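# Seat flat cable in empty connector and close latch

## Task

Insert the loose end of the ribbon cable fully into the connector that is currently vacant and close that connector's latch, while the cable's opposite end remains latched in the other connector.

## Robot and tools

Robot: two six-joint arms, left_arm and right_arm, each ending in a two-finger parallel gripper with a camera on its wrist. The left_arm base stands near (-0.044, +0.307, +0.023) m and the right_arm base near (-0.039, -0.251, +0.028) m in the scene frame.

Frames: the scene frame has its origin at table-top height, halfway between the nominal bases. +x points out over the table, +y points toward the left_arm side, and +z points up. Arm names do not match left and right in images. Reported end_effector_position (metres) and end_effector_quat_wxyz are in the scene frame. That point lies between the finger pads, roughly 1 cm short of the fingertips. On each gripper, the fingers extend along its +z axis and close along its y axis. Readings can be wrong by a few cm, more at long reach.

Row layout (shared by execute_actions and move): a single flat list of 14 numbers covering both arms, each in [-1, 1]. The order is left_arm dx, dy, dz, rx, ry, rz, opening, then the same seven for right_arm. The six pose numbers are offsets, not poses. They are measured from that arm's Hand target as it stood when the action or move began, along the Hand target's own axes rather than the scene axes. Scale: 1.0 equals 0.6 m for dx/dy/dz or 180 degrees for rotation. rx, ry, rz form one rotation vector. Opening is absolute: +1 is fully open (0.094 m) and -1 is closed. Six zeros means no new pose for that arm. Its opening is always a real command, so resend the current value to keep it unchanged.

execute_actions(actions, cameras): actions is a list of actions. Each action is a table of up to 15 rows, one row per 1/30 s control step. A short table repeats its final row for the remaining steps. Every row in an action is offset from the start pose of that action, not from the row before it. Repeated actions therefore keep adding motion. An empty list returns state plus images. cameras is a list of names, ["all"], or [].

move(target, speed, blend, opening_speed, grip_force, blocking, cameras): target is one 14-number row, or up to 15 rows as waypoints. All waypoints are offsets from the Hand targets at the start of the move. Motion is in straight lines, and the whole move is capped at 10 s.
- speed: m/s, from 0.002 to 2.9, default 0.25. Rotation is capped at twice that value in rad/s. It can be one value or one per waypoint.
- blend: corner rounding in metres; 0 means stop at each waypoint.
- opening_speed: rate on the -1..+1 scale per second, at least 0.2. Use it to close slowly.
- grip_force: newtons per pad, 10 to 50, either one value or one per arm. It persists once set.
- blocking=false: returns early while the motion keeps running.
The result includes a "move:" line reporting how the move ended (done, off_target, moving, held, fault) and any limits that applied (paced = pose clipped, held = steps withheld).

Other tools:
- wait(seconds, 0 to 3600): lets time pass without new commands.
- stop(): brakes a running move.
- zoom_image(camera, region): region is [x0, y0, x1, y1] in pixels, origin at top-left, at most 504 by 504. It only works on a camera in the latest images.
- read_manual(section="licences"): returns licence text only.
- finished_scene(scene): takes the current scene's number and ends the scene irreversibly. Call it only once the cable is seated and latched and stays that way with the robot let go.

Cameras: cam_high (overview), cam_face, cam_latch, cam_slot (close views of the connector area), cam_left_wrist, cam_right_wrist. All are 896x504. Calibration intrinsics and extrinsics are supplied; the fixed cameras may be off by a couple of degrees and millimetres.

Result lines:
- Hand target: the last commanded pose after clipping. New offsets are counted from it.
- end_effector_position and quat: the actual gripper pose.
- grip_measured: measured finger opening on the command scale. It reads slightly wide when empty and slightly narrow on a squeezed part. The last Joint positions entry gives the opening in metres.
- Joint velocities: says "within noise" when the arm is still.
- Joint torques: drive outputs, not zero in free air. Joints 1 to 3 wrap at ±28 N m.
- Tool commands: current gripper commands.
- MOTOR HOT: appears at 75 °C. An OVER-TEMPERATURE FAULT comes at 90 °C and folds that arm away for the rest of the scene.

Control behaviour: each step, the commanded orientation is clipped to within 40 degrees of the measured one. Friction and gravity can leave the gripper resting a few cm short of its target. Waiting does not close that gap; send the remaining distance as a new offset. An arm blocked by contact keeps pushing. To release it, command a target back past where the gripper sits. Faster moves lag, overshoot and hit harder, and a target set further beyond a contact presses harder.

Avoid:
- collisions between the two arms, including closing one gripper on the other's fingers;
- paths that pass near an arm's own base, which can whip the elbow around;
- fast impacts on the connectors, table or fixtures;
- crushing the cable, where a slow opening_speed and a lower grip_force help;
- letting go of the cable while it is moving, or letting anything fall or leave the table;
- straining a wrist camera cable;
- long pushes toward unreachable poses or holding an arm stretched out, which overheat the motors.

Each tool is called after ">>>" in YAML: its name, and indented under it one key for each argument.

## Session

>>> execute_actions:
  actions: []

Scene clock: 0.00 s.
left_arm: end_effector_position=(+0.1837, +0.2745, +0.2428) grip_measured=+1.000 end_effector_quat_wxyz=(+0.639, -0.002, +0.742, -0.205) | right_arm: end_effector_position=(+0.1329, -0.4462, +0.1635) grip_measured=+1.000 end_effector_quat_wxyz=(+0.536, +0.175, +0.817, -0.118)
Joint positions: left_arm=[0.377 0.115 0.273 -0.284 0.649 -0.237 0.094] | right_arm=[-1.431 0.738 0.315 -0.237 -0.867 -0.541 0.094]
Joint velocities: within noise
Joint torques (N m): no reading
Heat: left arm: 30 °C; right arm: 34 °C.
Hand target: left_arm +0.1826, +0.2739, +0.2506; +0.647, +0.003, +0.736, -0.202 | right_arm +0.1341, -0.4460, +0.1687; +0.541, +0.170, +0.815, -0.120
Tool commands: left_gripper/opening=+1.0 right_gripper/opening=+1.0

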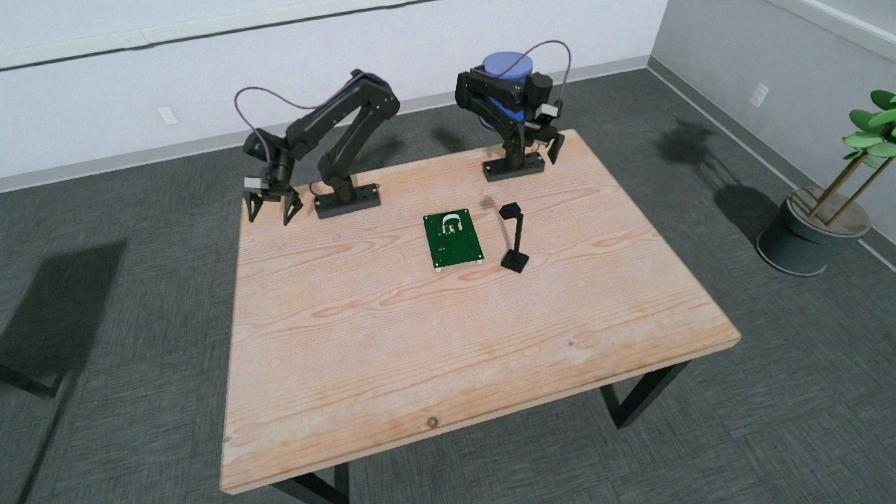

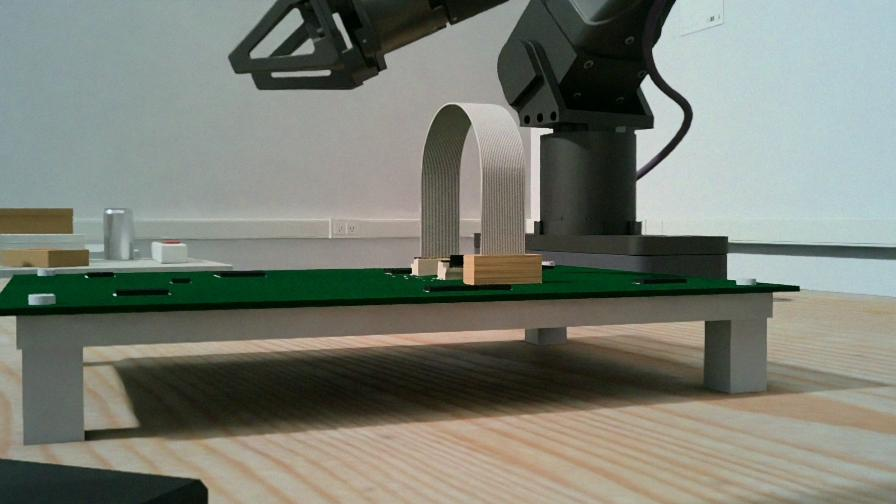

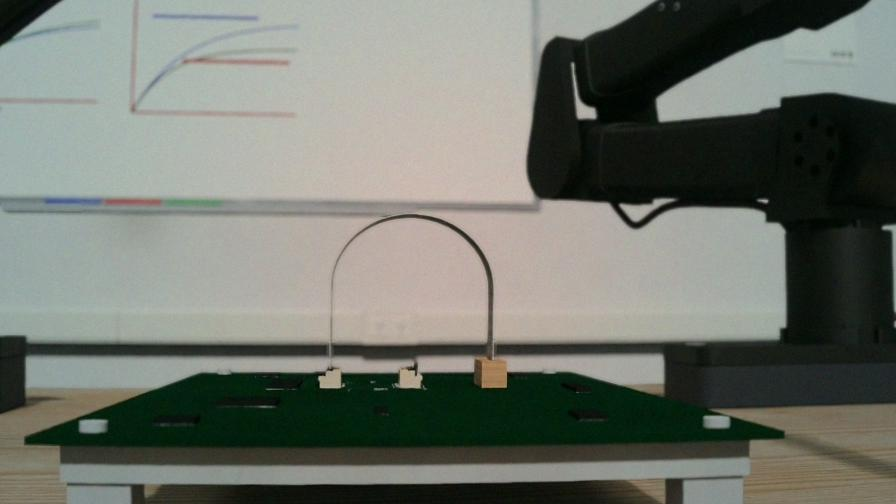

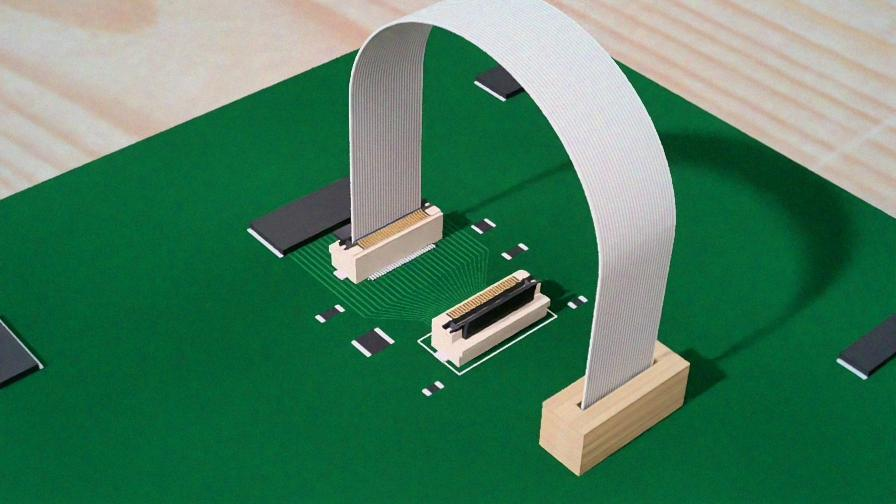

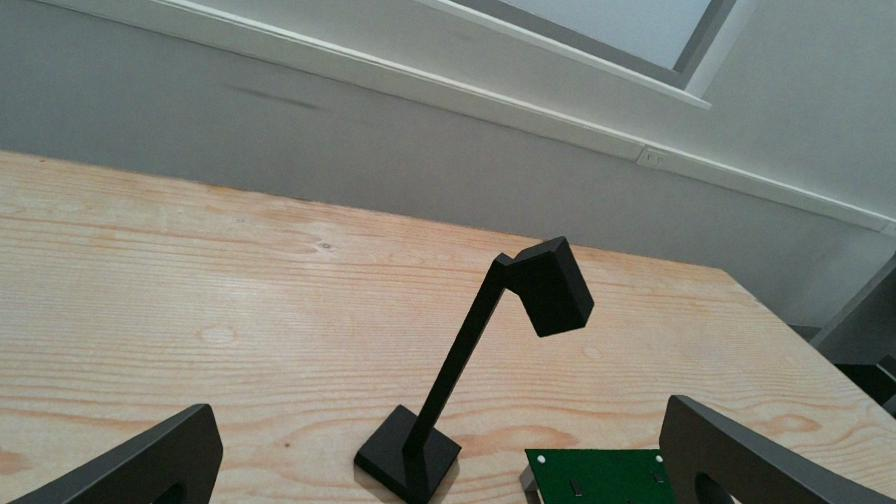

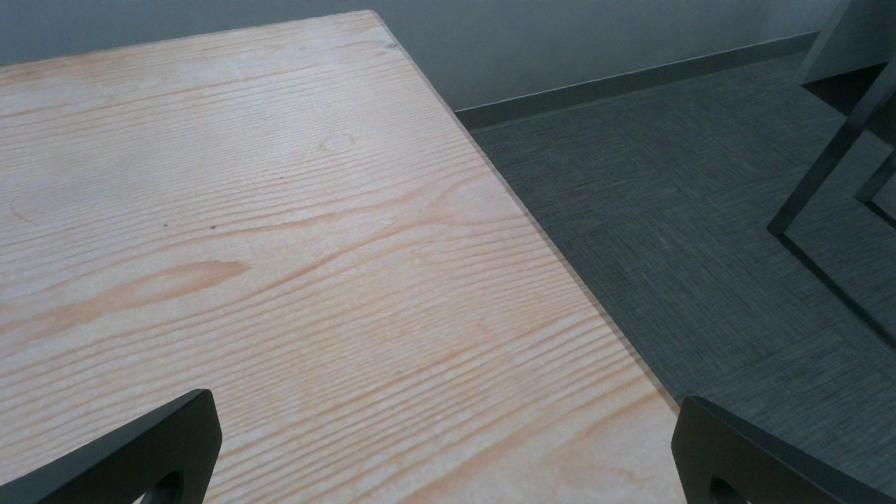

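>>> zoom_image:
  camera: "cam_high"
  region: [410, 200, 500, 275]

>>> zoom_image:
  camera: "cam_slot"
  region: [310, 180, 710, 480]

>>> zoom_image:
  camera: "cam_latch"
  region: [300, 200, 540, 410]

>>> zoom_image:
  camera: "cam_face"
  region: [380, 90, 580, 300]

Scaled by 5.600 from the camera's image (finer frame: 1280x720).

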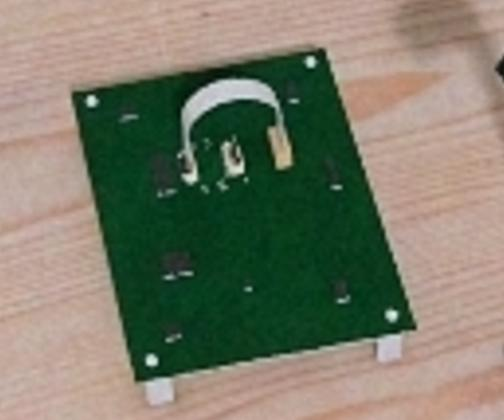

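Scaled by 1.260 from the camera's image (finer frame: 1280x720).

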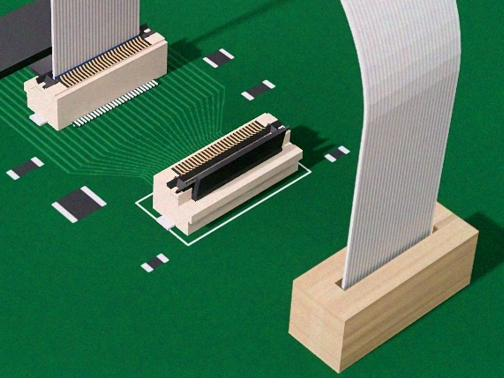

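Scaled by 2.100 from the camera's image (finer frame: 1280x720).

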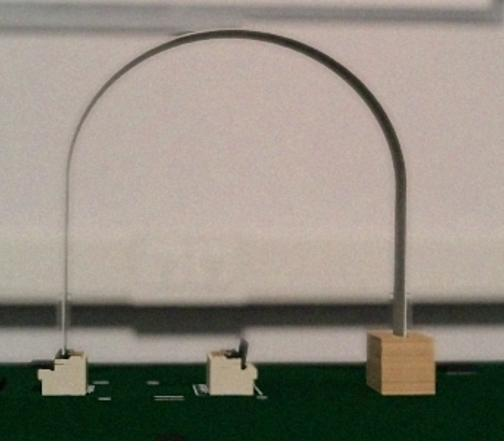

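Scaled by 2.400 from the camera's image (finer frame: 1280x720).

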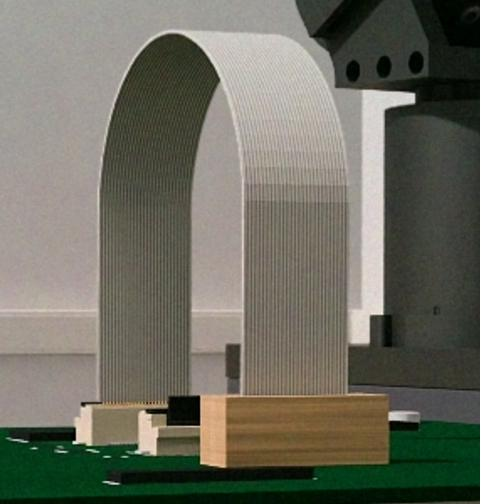

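>>> move:
  target: [0.3148,-0.2805,0.0053,-0.0909,0.1562,0.0685,-0.45,0,0,0,0,0,0,1]
  cameras: ["cam_high","cam_face","cam_latch","cam_slot","cam_left_wrist"]

Scene clock: 16.97 s.
left_arm: end_effector_position=(+0.1064, +0.0767, +0.1088) grip_measured=-0.448 end_effector_quat_wxyz=(+0.447, +0.049, +0.893, -0.014) | right_arm: end_effector_position=(+0.1329, -0.4462, +0.1635) grip_measured=+1.000 end_effector_quat_wxyz=(+0.536, +0.175, +0.817, -0.118)
Joint positions: left_arm=[-1.515 1.439 0.716 -0.704 -0.92 -1.367 0.026] | right_arm=[-1.431 0.738 0.315 -0.237 -0.867 -0.541 0.094]
Joint torques (N m): left_arm=[-0.02 -3.62 9.74 0.31 -0.77 -0.11] | right_arm=[-0.03 -0.49 8.87 1.38 -0.48 -0.02]
Heat: left arm: 31 °C; right arm: 35 °C.
Hand target: left_arm +0.1099, +0.0700, +0.1195; +0.461, +0.039, +0.886, -0.020 | right_arm +0.1341, -0.4460, +0.1687; +0.541, +0.170, +0.815, -0.120
Off the commanded pose: left_arm 0.013 m, 2 deg | right_arm 0.005 m, 1 deg.
move: off_target (left_arm)
cam_left_wrist: T_world_to_cam=[[-0.116, -0.99284, -0.02844, 0.09119], [-0.86677, 0.11517, -0.48522, 0.17538], [0.48502, -0.03164, -0.87393, 0.13992]] pos_world=[0.09473, 0.07476, 0.20997]

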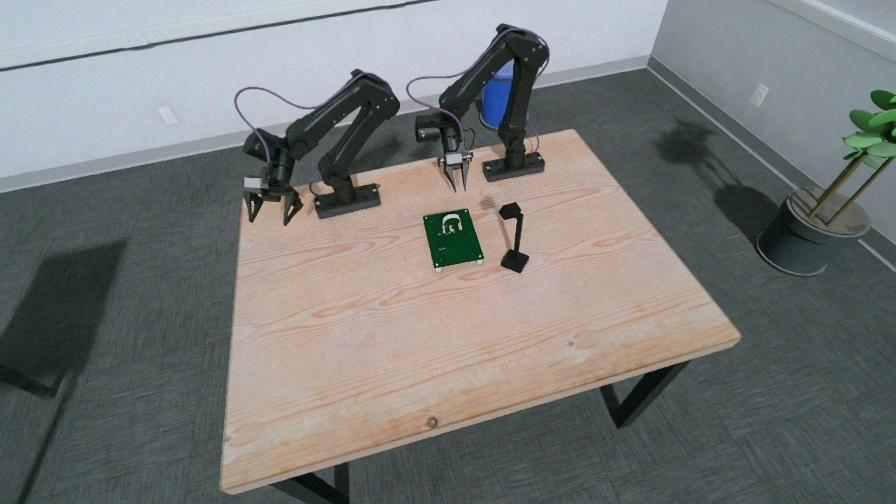

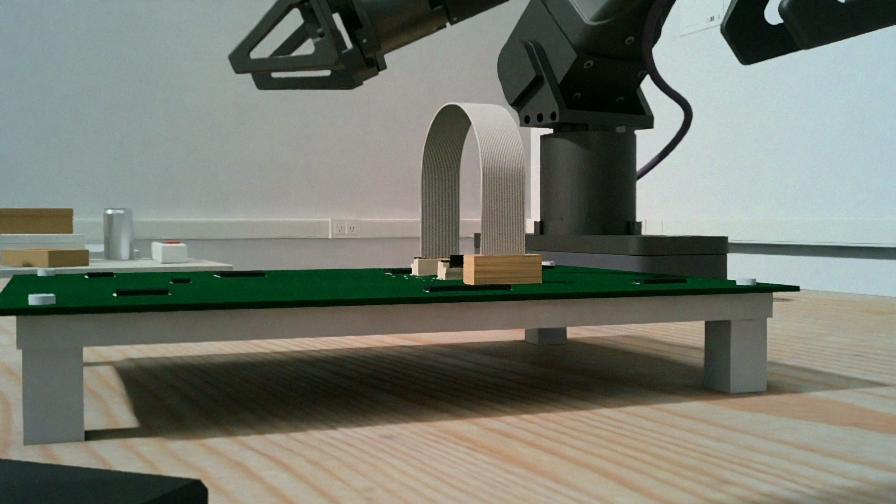

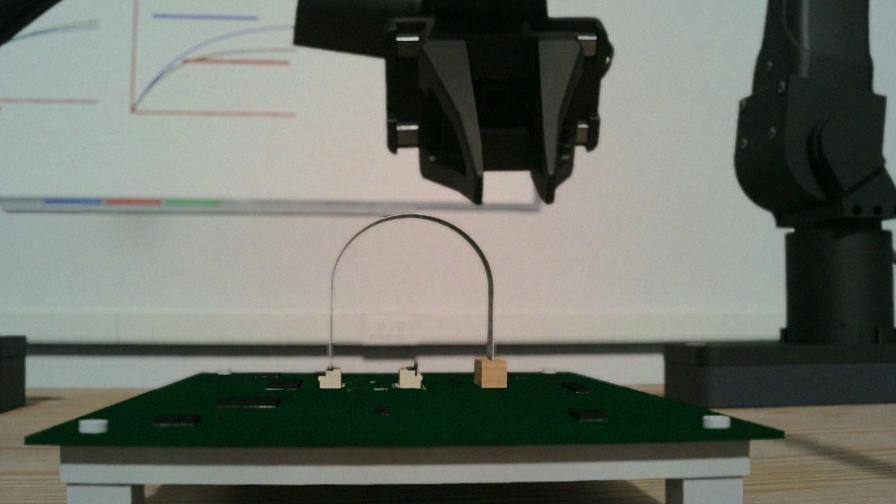

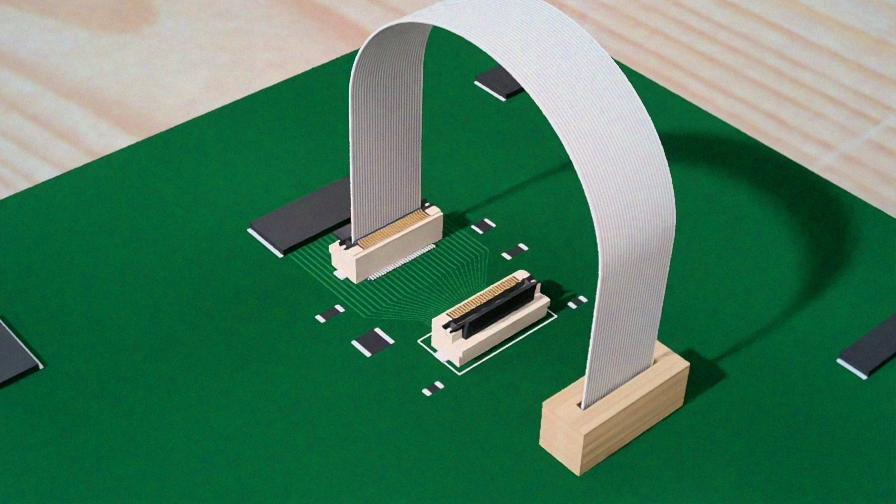

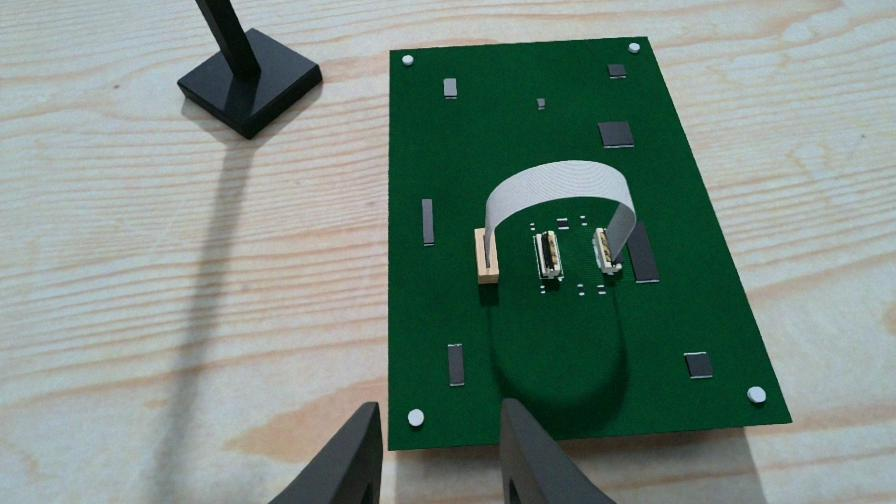

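>>> move:
  target: [-0.0102,-0.0257,0.1047,-0.0068,0,-0.0126,-0.45,0,0,0,0,0,0,1]
  cameras: ["cam_face","cam_latch","cam_slot","cam_left_wrist"]
  speed: 0.15

Scene clock: 21.03 s.
left_arm: end_effector_position=(+0.1598, +0.0515, +0.0873) grip_measured=-0.448 end_effector_quat_wxyz=(+0.455, +0.020, +0.890, -0.020) | right_arm: end_effector_position=(+0.1329, -0.4462, +0.1635) grip_measured=+1.000 end_effector_quat_wxyz=(+0.536, +0.175, +0.817, -0.118)
Joint positions: left_arm=[-1.313 1.58 0.716 -0.328 -0.888 -1.119 0.026] | right_arm=[-1.431 0.738 0.315 -0.237 -0.867 -0.541 0.094]
Joint torques (N m): left_arm=[0.39 -4.57 6.89 0.94 -0.54 0.02] | right_arm=[-0.09 -0.46 8.9 1.37 -0.45 -0.01]
Heat: left arm: 31 °C; right arm: 35 °C.
Hand target: left_arm +0.1634, +0.0499, +0.0885; +0.461, +0.017, +0.887, -0.019 | right_arm +0.1341, -0.4460, +0.1687; +0.541, +0.170, +0.815, -0.120
Off the commanded pose: left_arm 0.004 m, 1 deg | right_arm 0.005 m, 1 deg.
move: done
cam_left_wrist: T_world_to_cam=[[-0.07021, -0.9975, 0.00771, 0.06141], [-0.86401, 0.05694, -0.50025, 0.21803], [0.49856, -0.04178, -0.86585, 0.09209]] pos_world=[0.14678, 0.05269, 0.18833]

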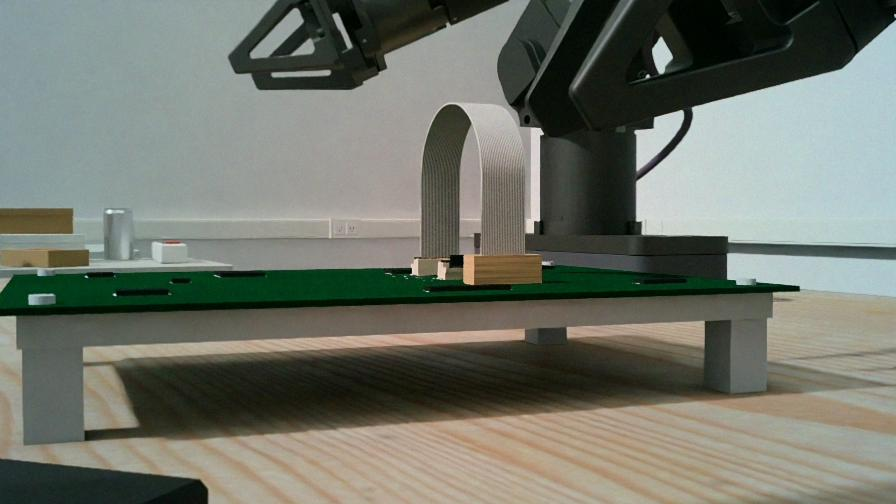

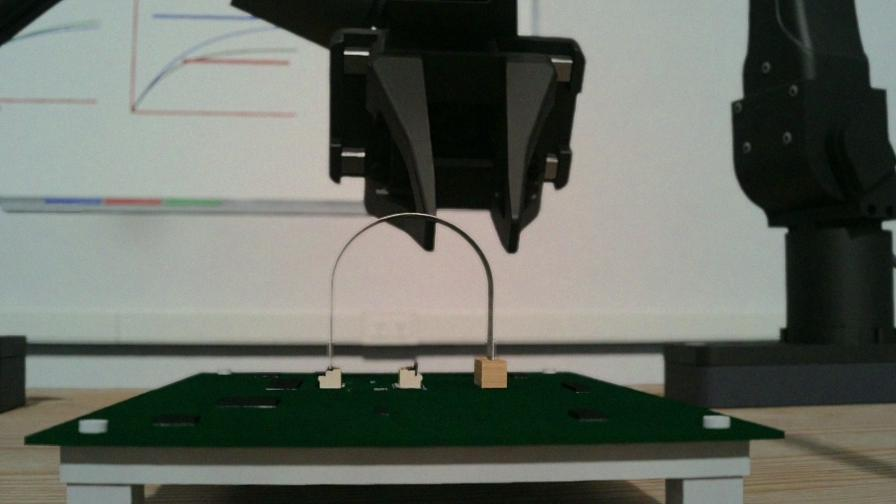

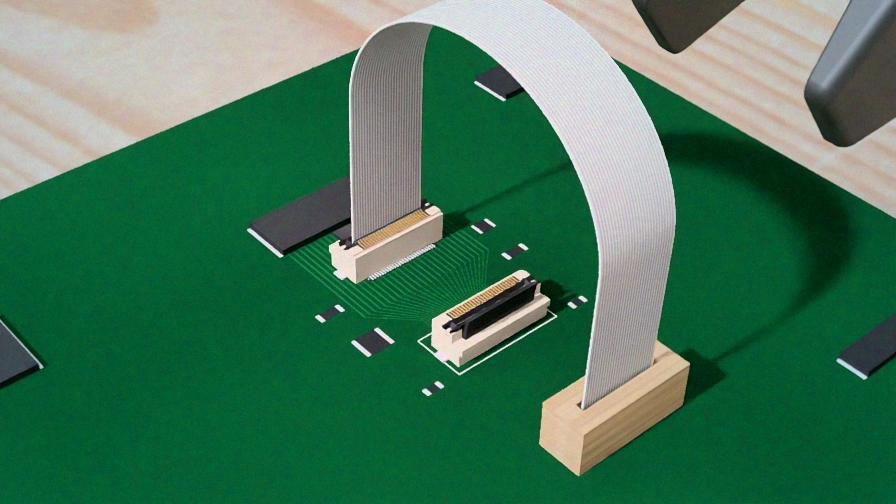

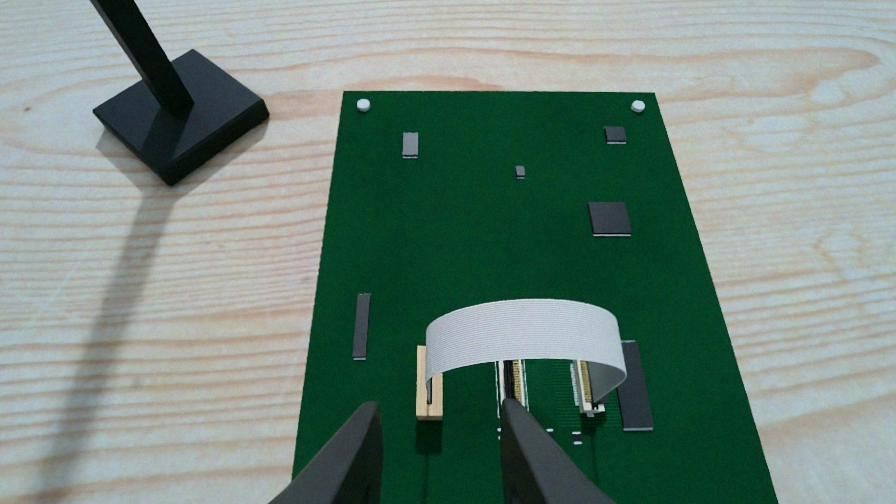

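>>> move:
  target: [0.0267,0.0035,0.0287,0,-0.0889,0.0067,-0.45,0,0,0,0,0,0,1]
  cameras: ["cam_face","cam_latch","cam_slot","cam_left_wrist"]
  speed: 0.1

Scene clock: 30.20 s.
left_arm: end_effector_position=(+0.1684, +0.0469, +0.0661) grip_measured=-0.448 end_effector_quat_wxyz=(+0.571, +0.021, +0.820, -0.025) | right_arm: end_effector_position=(+0.1329, -0.4462, +0.1635) grip_measured=+1.000 end_effector_quat_wxyz=(+0.536, +0.175, +0.817, -0.118)
Joint positions: left_arm=[-1.371 1.791 0.555 0.234 -1.148 -0.978 0.026] | right_arm=[-1.431 0.738 0.315 -0.237 -0.867 -0.541 0.094]
Joint torques (N m): left_arm=[-0.31 -5.12 3.92 1.14 -0.73 0.06] | right_arm=[-0.08 -0.44 8.91 1.37 -0.48 -0.01]
Heat: left arm: 31 °C; right arm: 35 °C.
Hand target: left_arm +0.1684, +0.0513, +0.0655; +0.580, +0.023, +0.814, -0.017 | right_arm +0.1341, -0.4460, +0.1687; +0.541, +0.170, +0.815, -0.120
Off the commanded pose: left_arm 0.004 m, 2 deg | right_arm 0.005 m, 1 deg.
move: done
cam_left_wrist: T_world_to_cam=[[-0.07694, -0.99703, 0.00293, 0.05902], [-0.69711, 0.05169, -0.7151, 0.20143], [0.71282, -0.05706, -0.69902, 0.02283]] pos_world=[0.12868, 0.04974, 0.15983]

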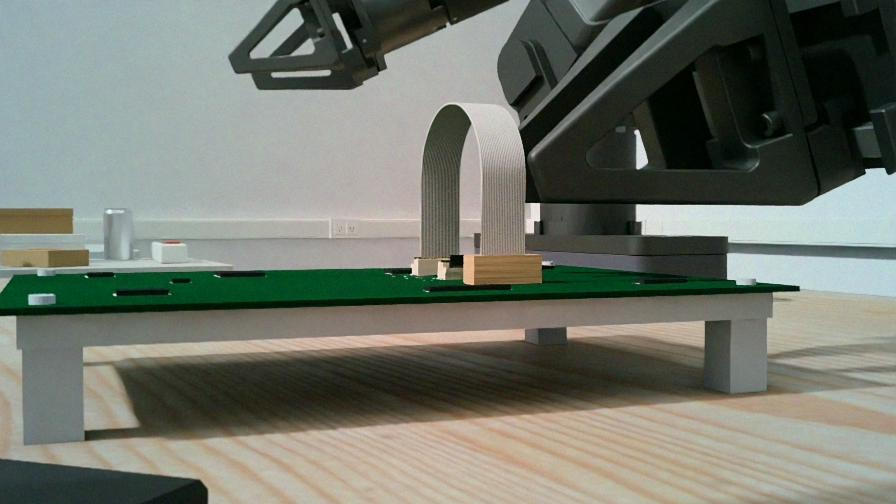

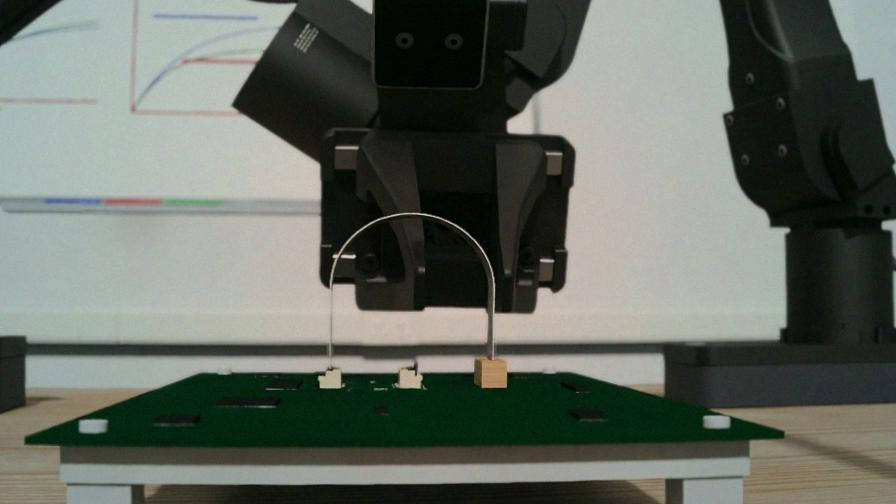

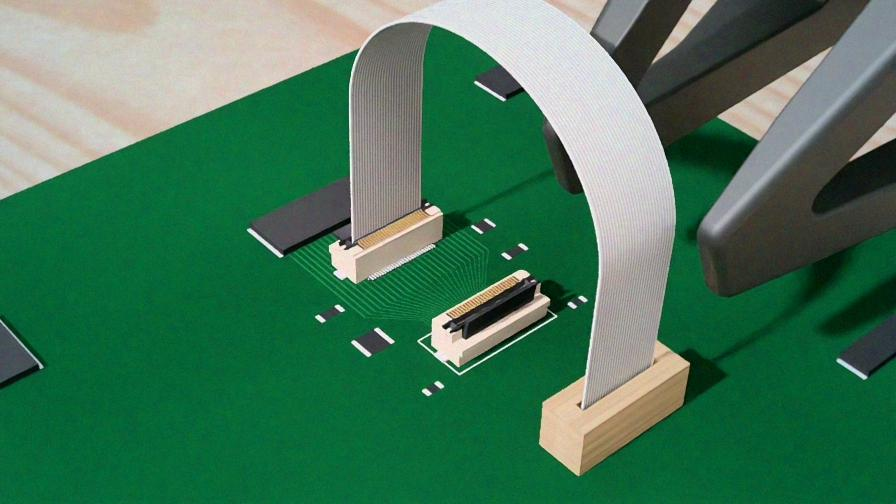

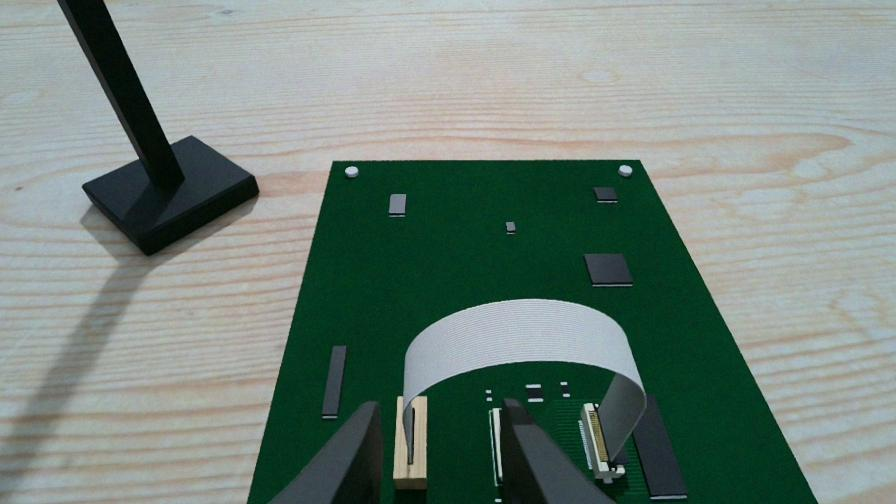

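>>> move:
  target:
    - [0,0.0107,0,0,0,0.0067,-0.45,0,0,0,0,0,0,1]
    - [0.0095,0.0125,0.0285,0,0,0.0067,-0.45,0,0,0,0,0,0,1]
  cameras: ["cam_face","cam_latch","cam_slot","cam_left_wrist"]
  speed: 0.08

Scene clock: 34.50 s.
left_arm: end_effector_position=(+0.1819, +0.0529, +0.0577) grip_measured=-0.448 end_effector_quat_wxyz=(+0.578, +0.031, +0.815, -0.019) | right_arm: end_effector_position=(+0.1329, -0.4462, +0.1635) grip_measured=+1.000 end_effector_quat_wxyz=(+0.536, +0.175, +0.817, -0.118)
Joint positions: left_arm=[-1.317 1.839 0.499 0.457 -1.128 -0.826 0.026] | right_arm=[-1.431 0.738 0.315 -0.237 -0.867 -0.541 0.094]
Joint torques (N m): left_arm=[0.35 -5.07 3.54 1.32 -0.48 0.07] | right_arm=[-0.09 -0.46 8.84 1.38 -0.48 0]
Heat: left arm: 30 °C; right arm: 35 °C.
Hand target: left_arm +0.1830, +0.0579, +0.0545; +0.581, +0.032, +0.814, -0.011 | right_arm +0.1341, -0.4460, +0.1687; +0.541, +0.170, +0.815, -0.120
Off the commanded pose: left_arm 0.006 m, 1 deg | right_arm 0.005 m, 1 deg.
move: done
cam_left_wrist: T_world_to_cam=[[-0.08564, -0.99612, -0.02007, 0.06897], [-0.6838, 0.07342, -0.72597, 0.20161], [0.72463, -0.04845, -0.68744, 0.00444]] pos_world=[0.14055, 0.05411, 0.1508]

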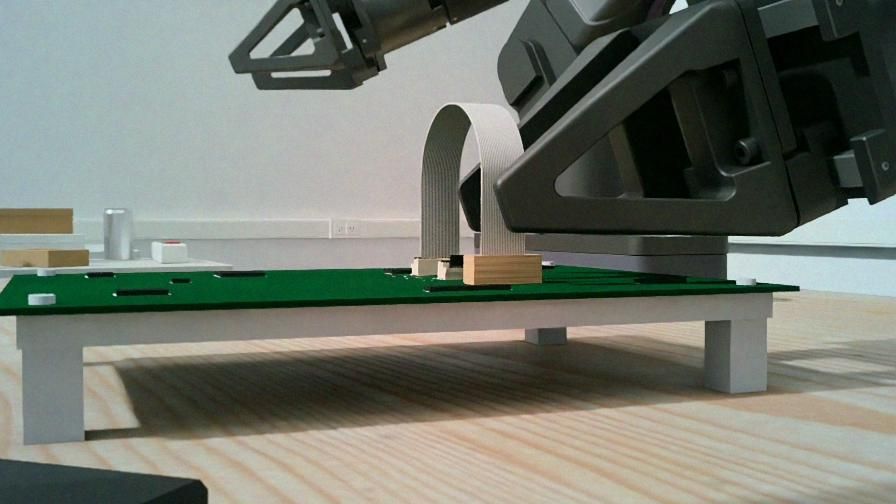

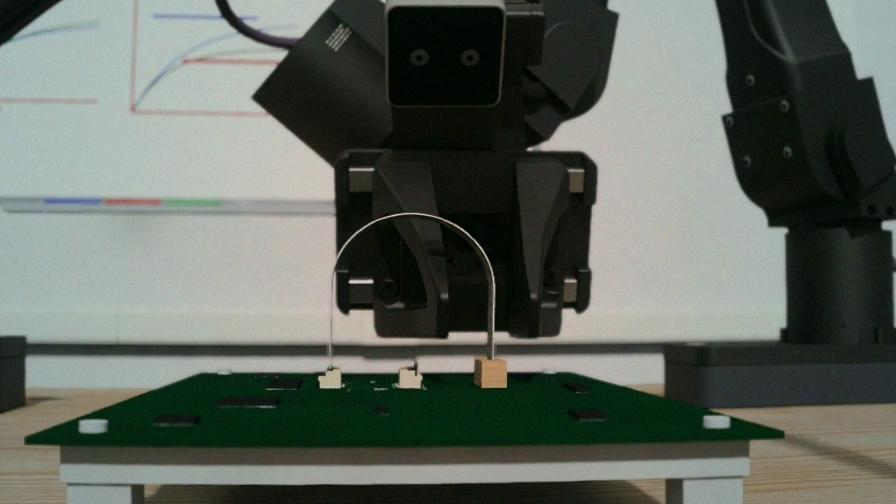

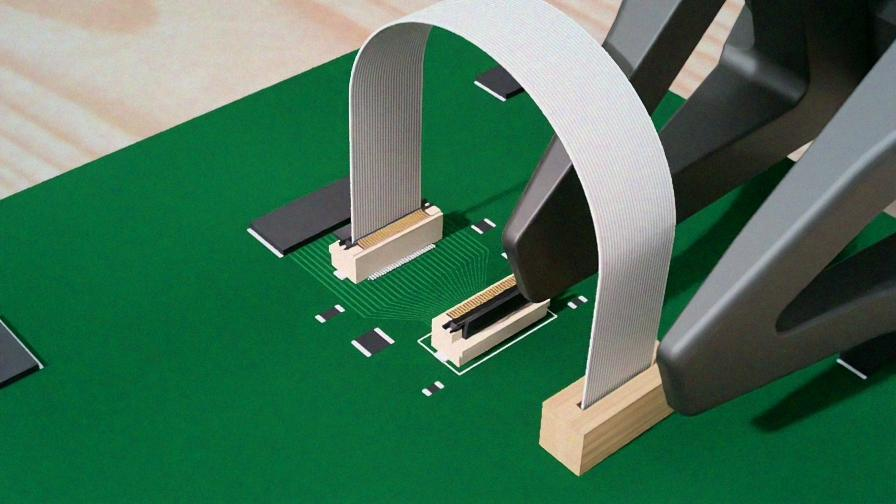

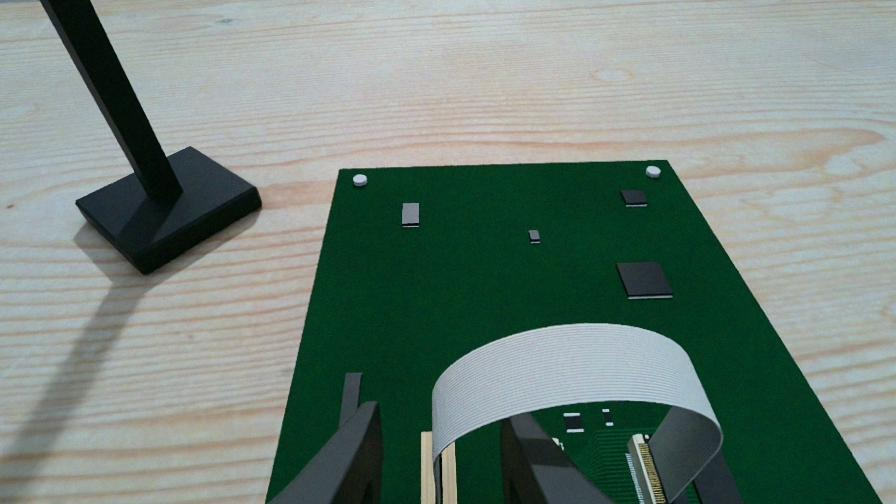

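>>> zoom_image:
  camera: "cam_latch"
  region: [320, 200, 600, 400]

>>> zoom_image:
  camera: "cam_left_wrist"
  region: [340, 380, 560, 504]

>>> zoom_image:
  camera: "cam_slot"
  region: [400, 180, 740, 490]

Scaled by 1.800 from the camera's image (finer frame: 1280x720).

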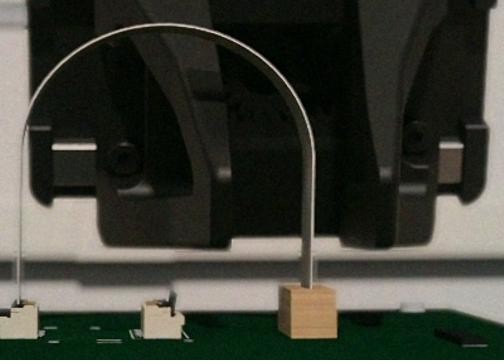

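Scaled by 2.291 from the camera's image (finer frame: 1280x720).

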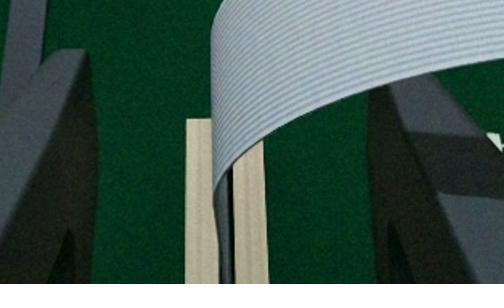

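Scaled by 1.482 from the camera's image (finer frame: 1280x720).

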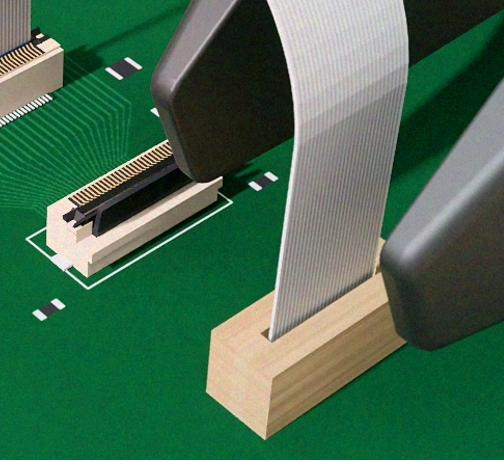

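>>> move:
  target:
    - [0.0071,0.0017,0.0024,0,0,0,-0.45,0,0,0,0,0,0,1]
    - [0.0071,0.0017,0.0024,0,0,0,-1,0,0,0,0,0,0,1]
  cameras: ["cam_face","cam_latch","cam_slot","cam_left_wrist"]
  speed: 0.05
  grip_force: 25

>>> zoom_image:
  camera: "cam_latch"
  region: [320, 200, 600, 400]

>>> zoom_image:
  camera: "cam_slot"
  region: [400, 180, 740, 490]

Scene clock: 40.90 s.
left_arm: end_effector_position=(+0.1816, +0.0539, +0.0526) grip_measured=-0.978 end_effector_quat_wxyz=(+0.578, +0.033, +0.815, -0.018) | right_arm: end_effector_position=(+0.1329, -0.4462, +0.1635) grip_measured=+1.000 end_effector_quat_wxyz=(+0.536, +0.175, +0.817, -0.118)
Joint positions: left_arm=[-1.317 1.861 0.49 0.489 -1.128 -0.823 0.001] | right_arm=[-1.431 0.738 0.315 -0.237 -0.867 -0.541 0.094]
Joint torques (N m): left_arm=[0.47 -5.24 3.43 1.3 -0.51 0.02] | right_arm=[-0.08 -0.49 8.91 1.37 -0.48 -0.03]
Heat: left arm: 30 °C; right arm: 35 °C.
Hand target: left_arm +0.1831, +0.0591, +0.0501; +0.581, +0.032, +0.814, -0.011 | right_arm +0.1341, -0.4460, +0.1687; +0.541, +0.170, +0.815, -0.120
Off the commanded pose: left_arm 0.006 m, 1 deg | right_arm 0.005 m, 1 deg.
grip_force (N): 25, 25
move: done
cam_left_wrist: T_world_to_cam=[[-0.08723, -0.99594, -0.02199, 0.07023], [-0.68379, 0.07592, -0.72572, 0.19746], [0.72445, -0.04826, -0.68764, 0.00124]] pos_world=[0.14025, 0.05501, 0.1457]

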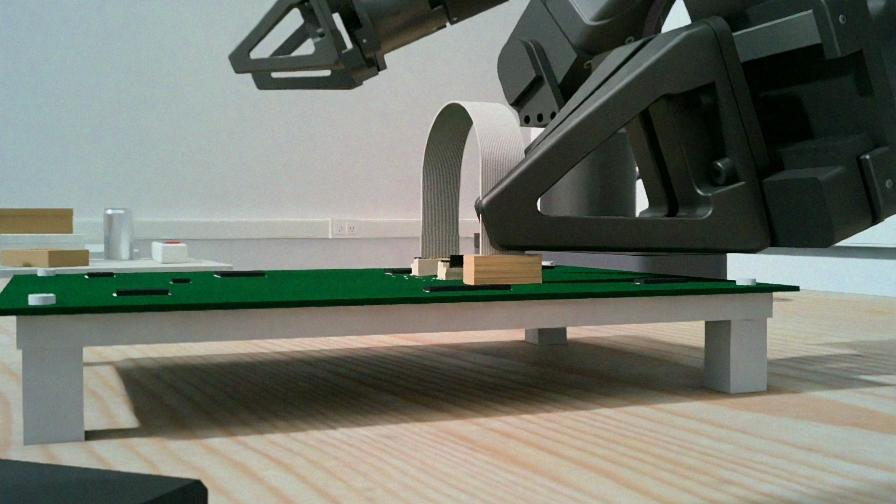

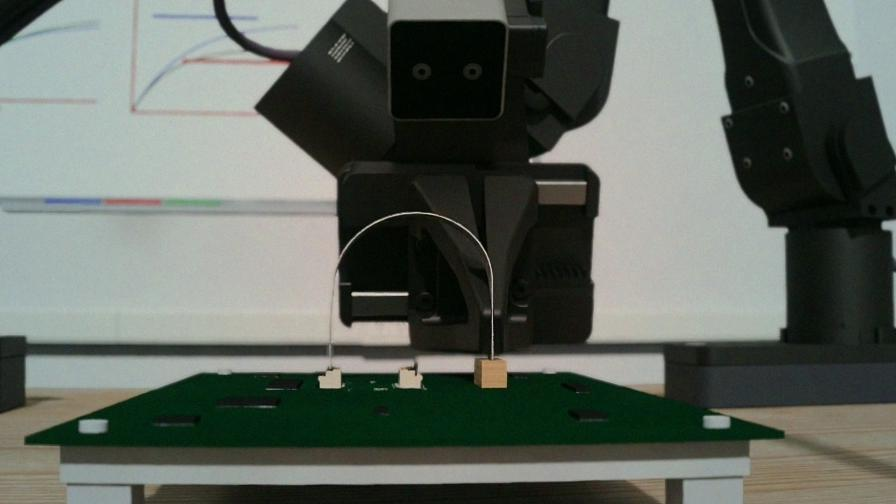

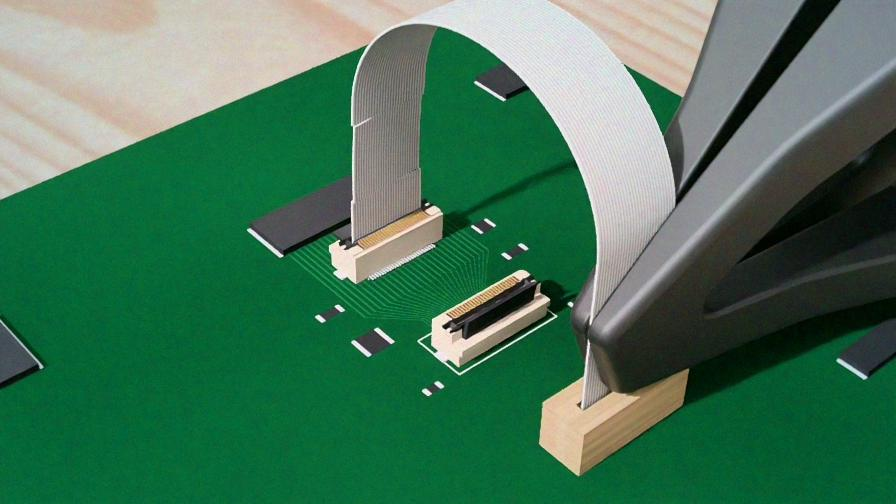

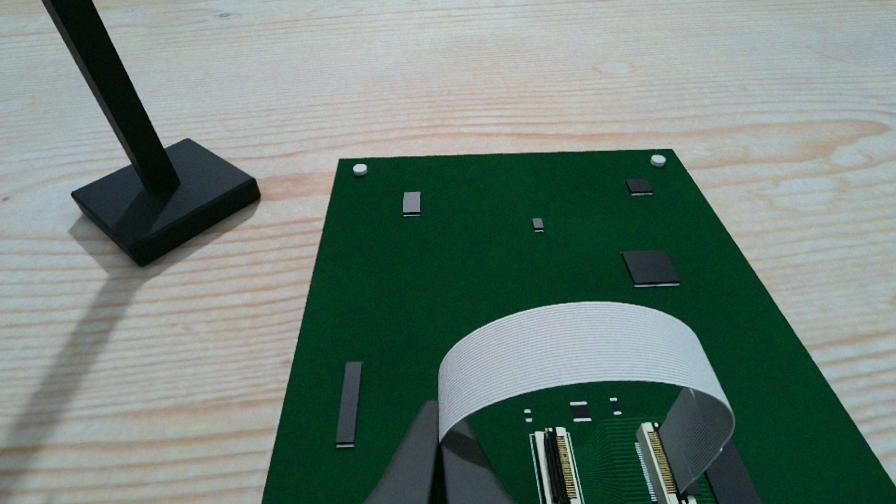

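Scaled by 1.800 from the camera's image (finer frame: 1280x720).

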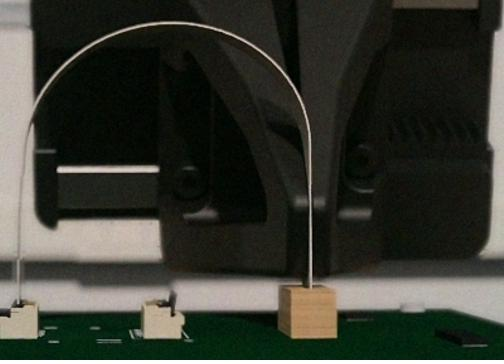

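Scaled by 1.482 from the camera's image (finer frame: 1280x720).

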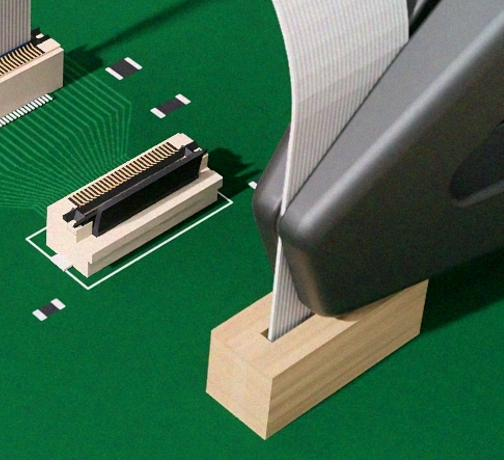

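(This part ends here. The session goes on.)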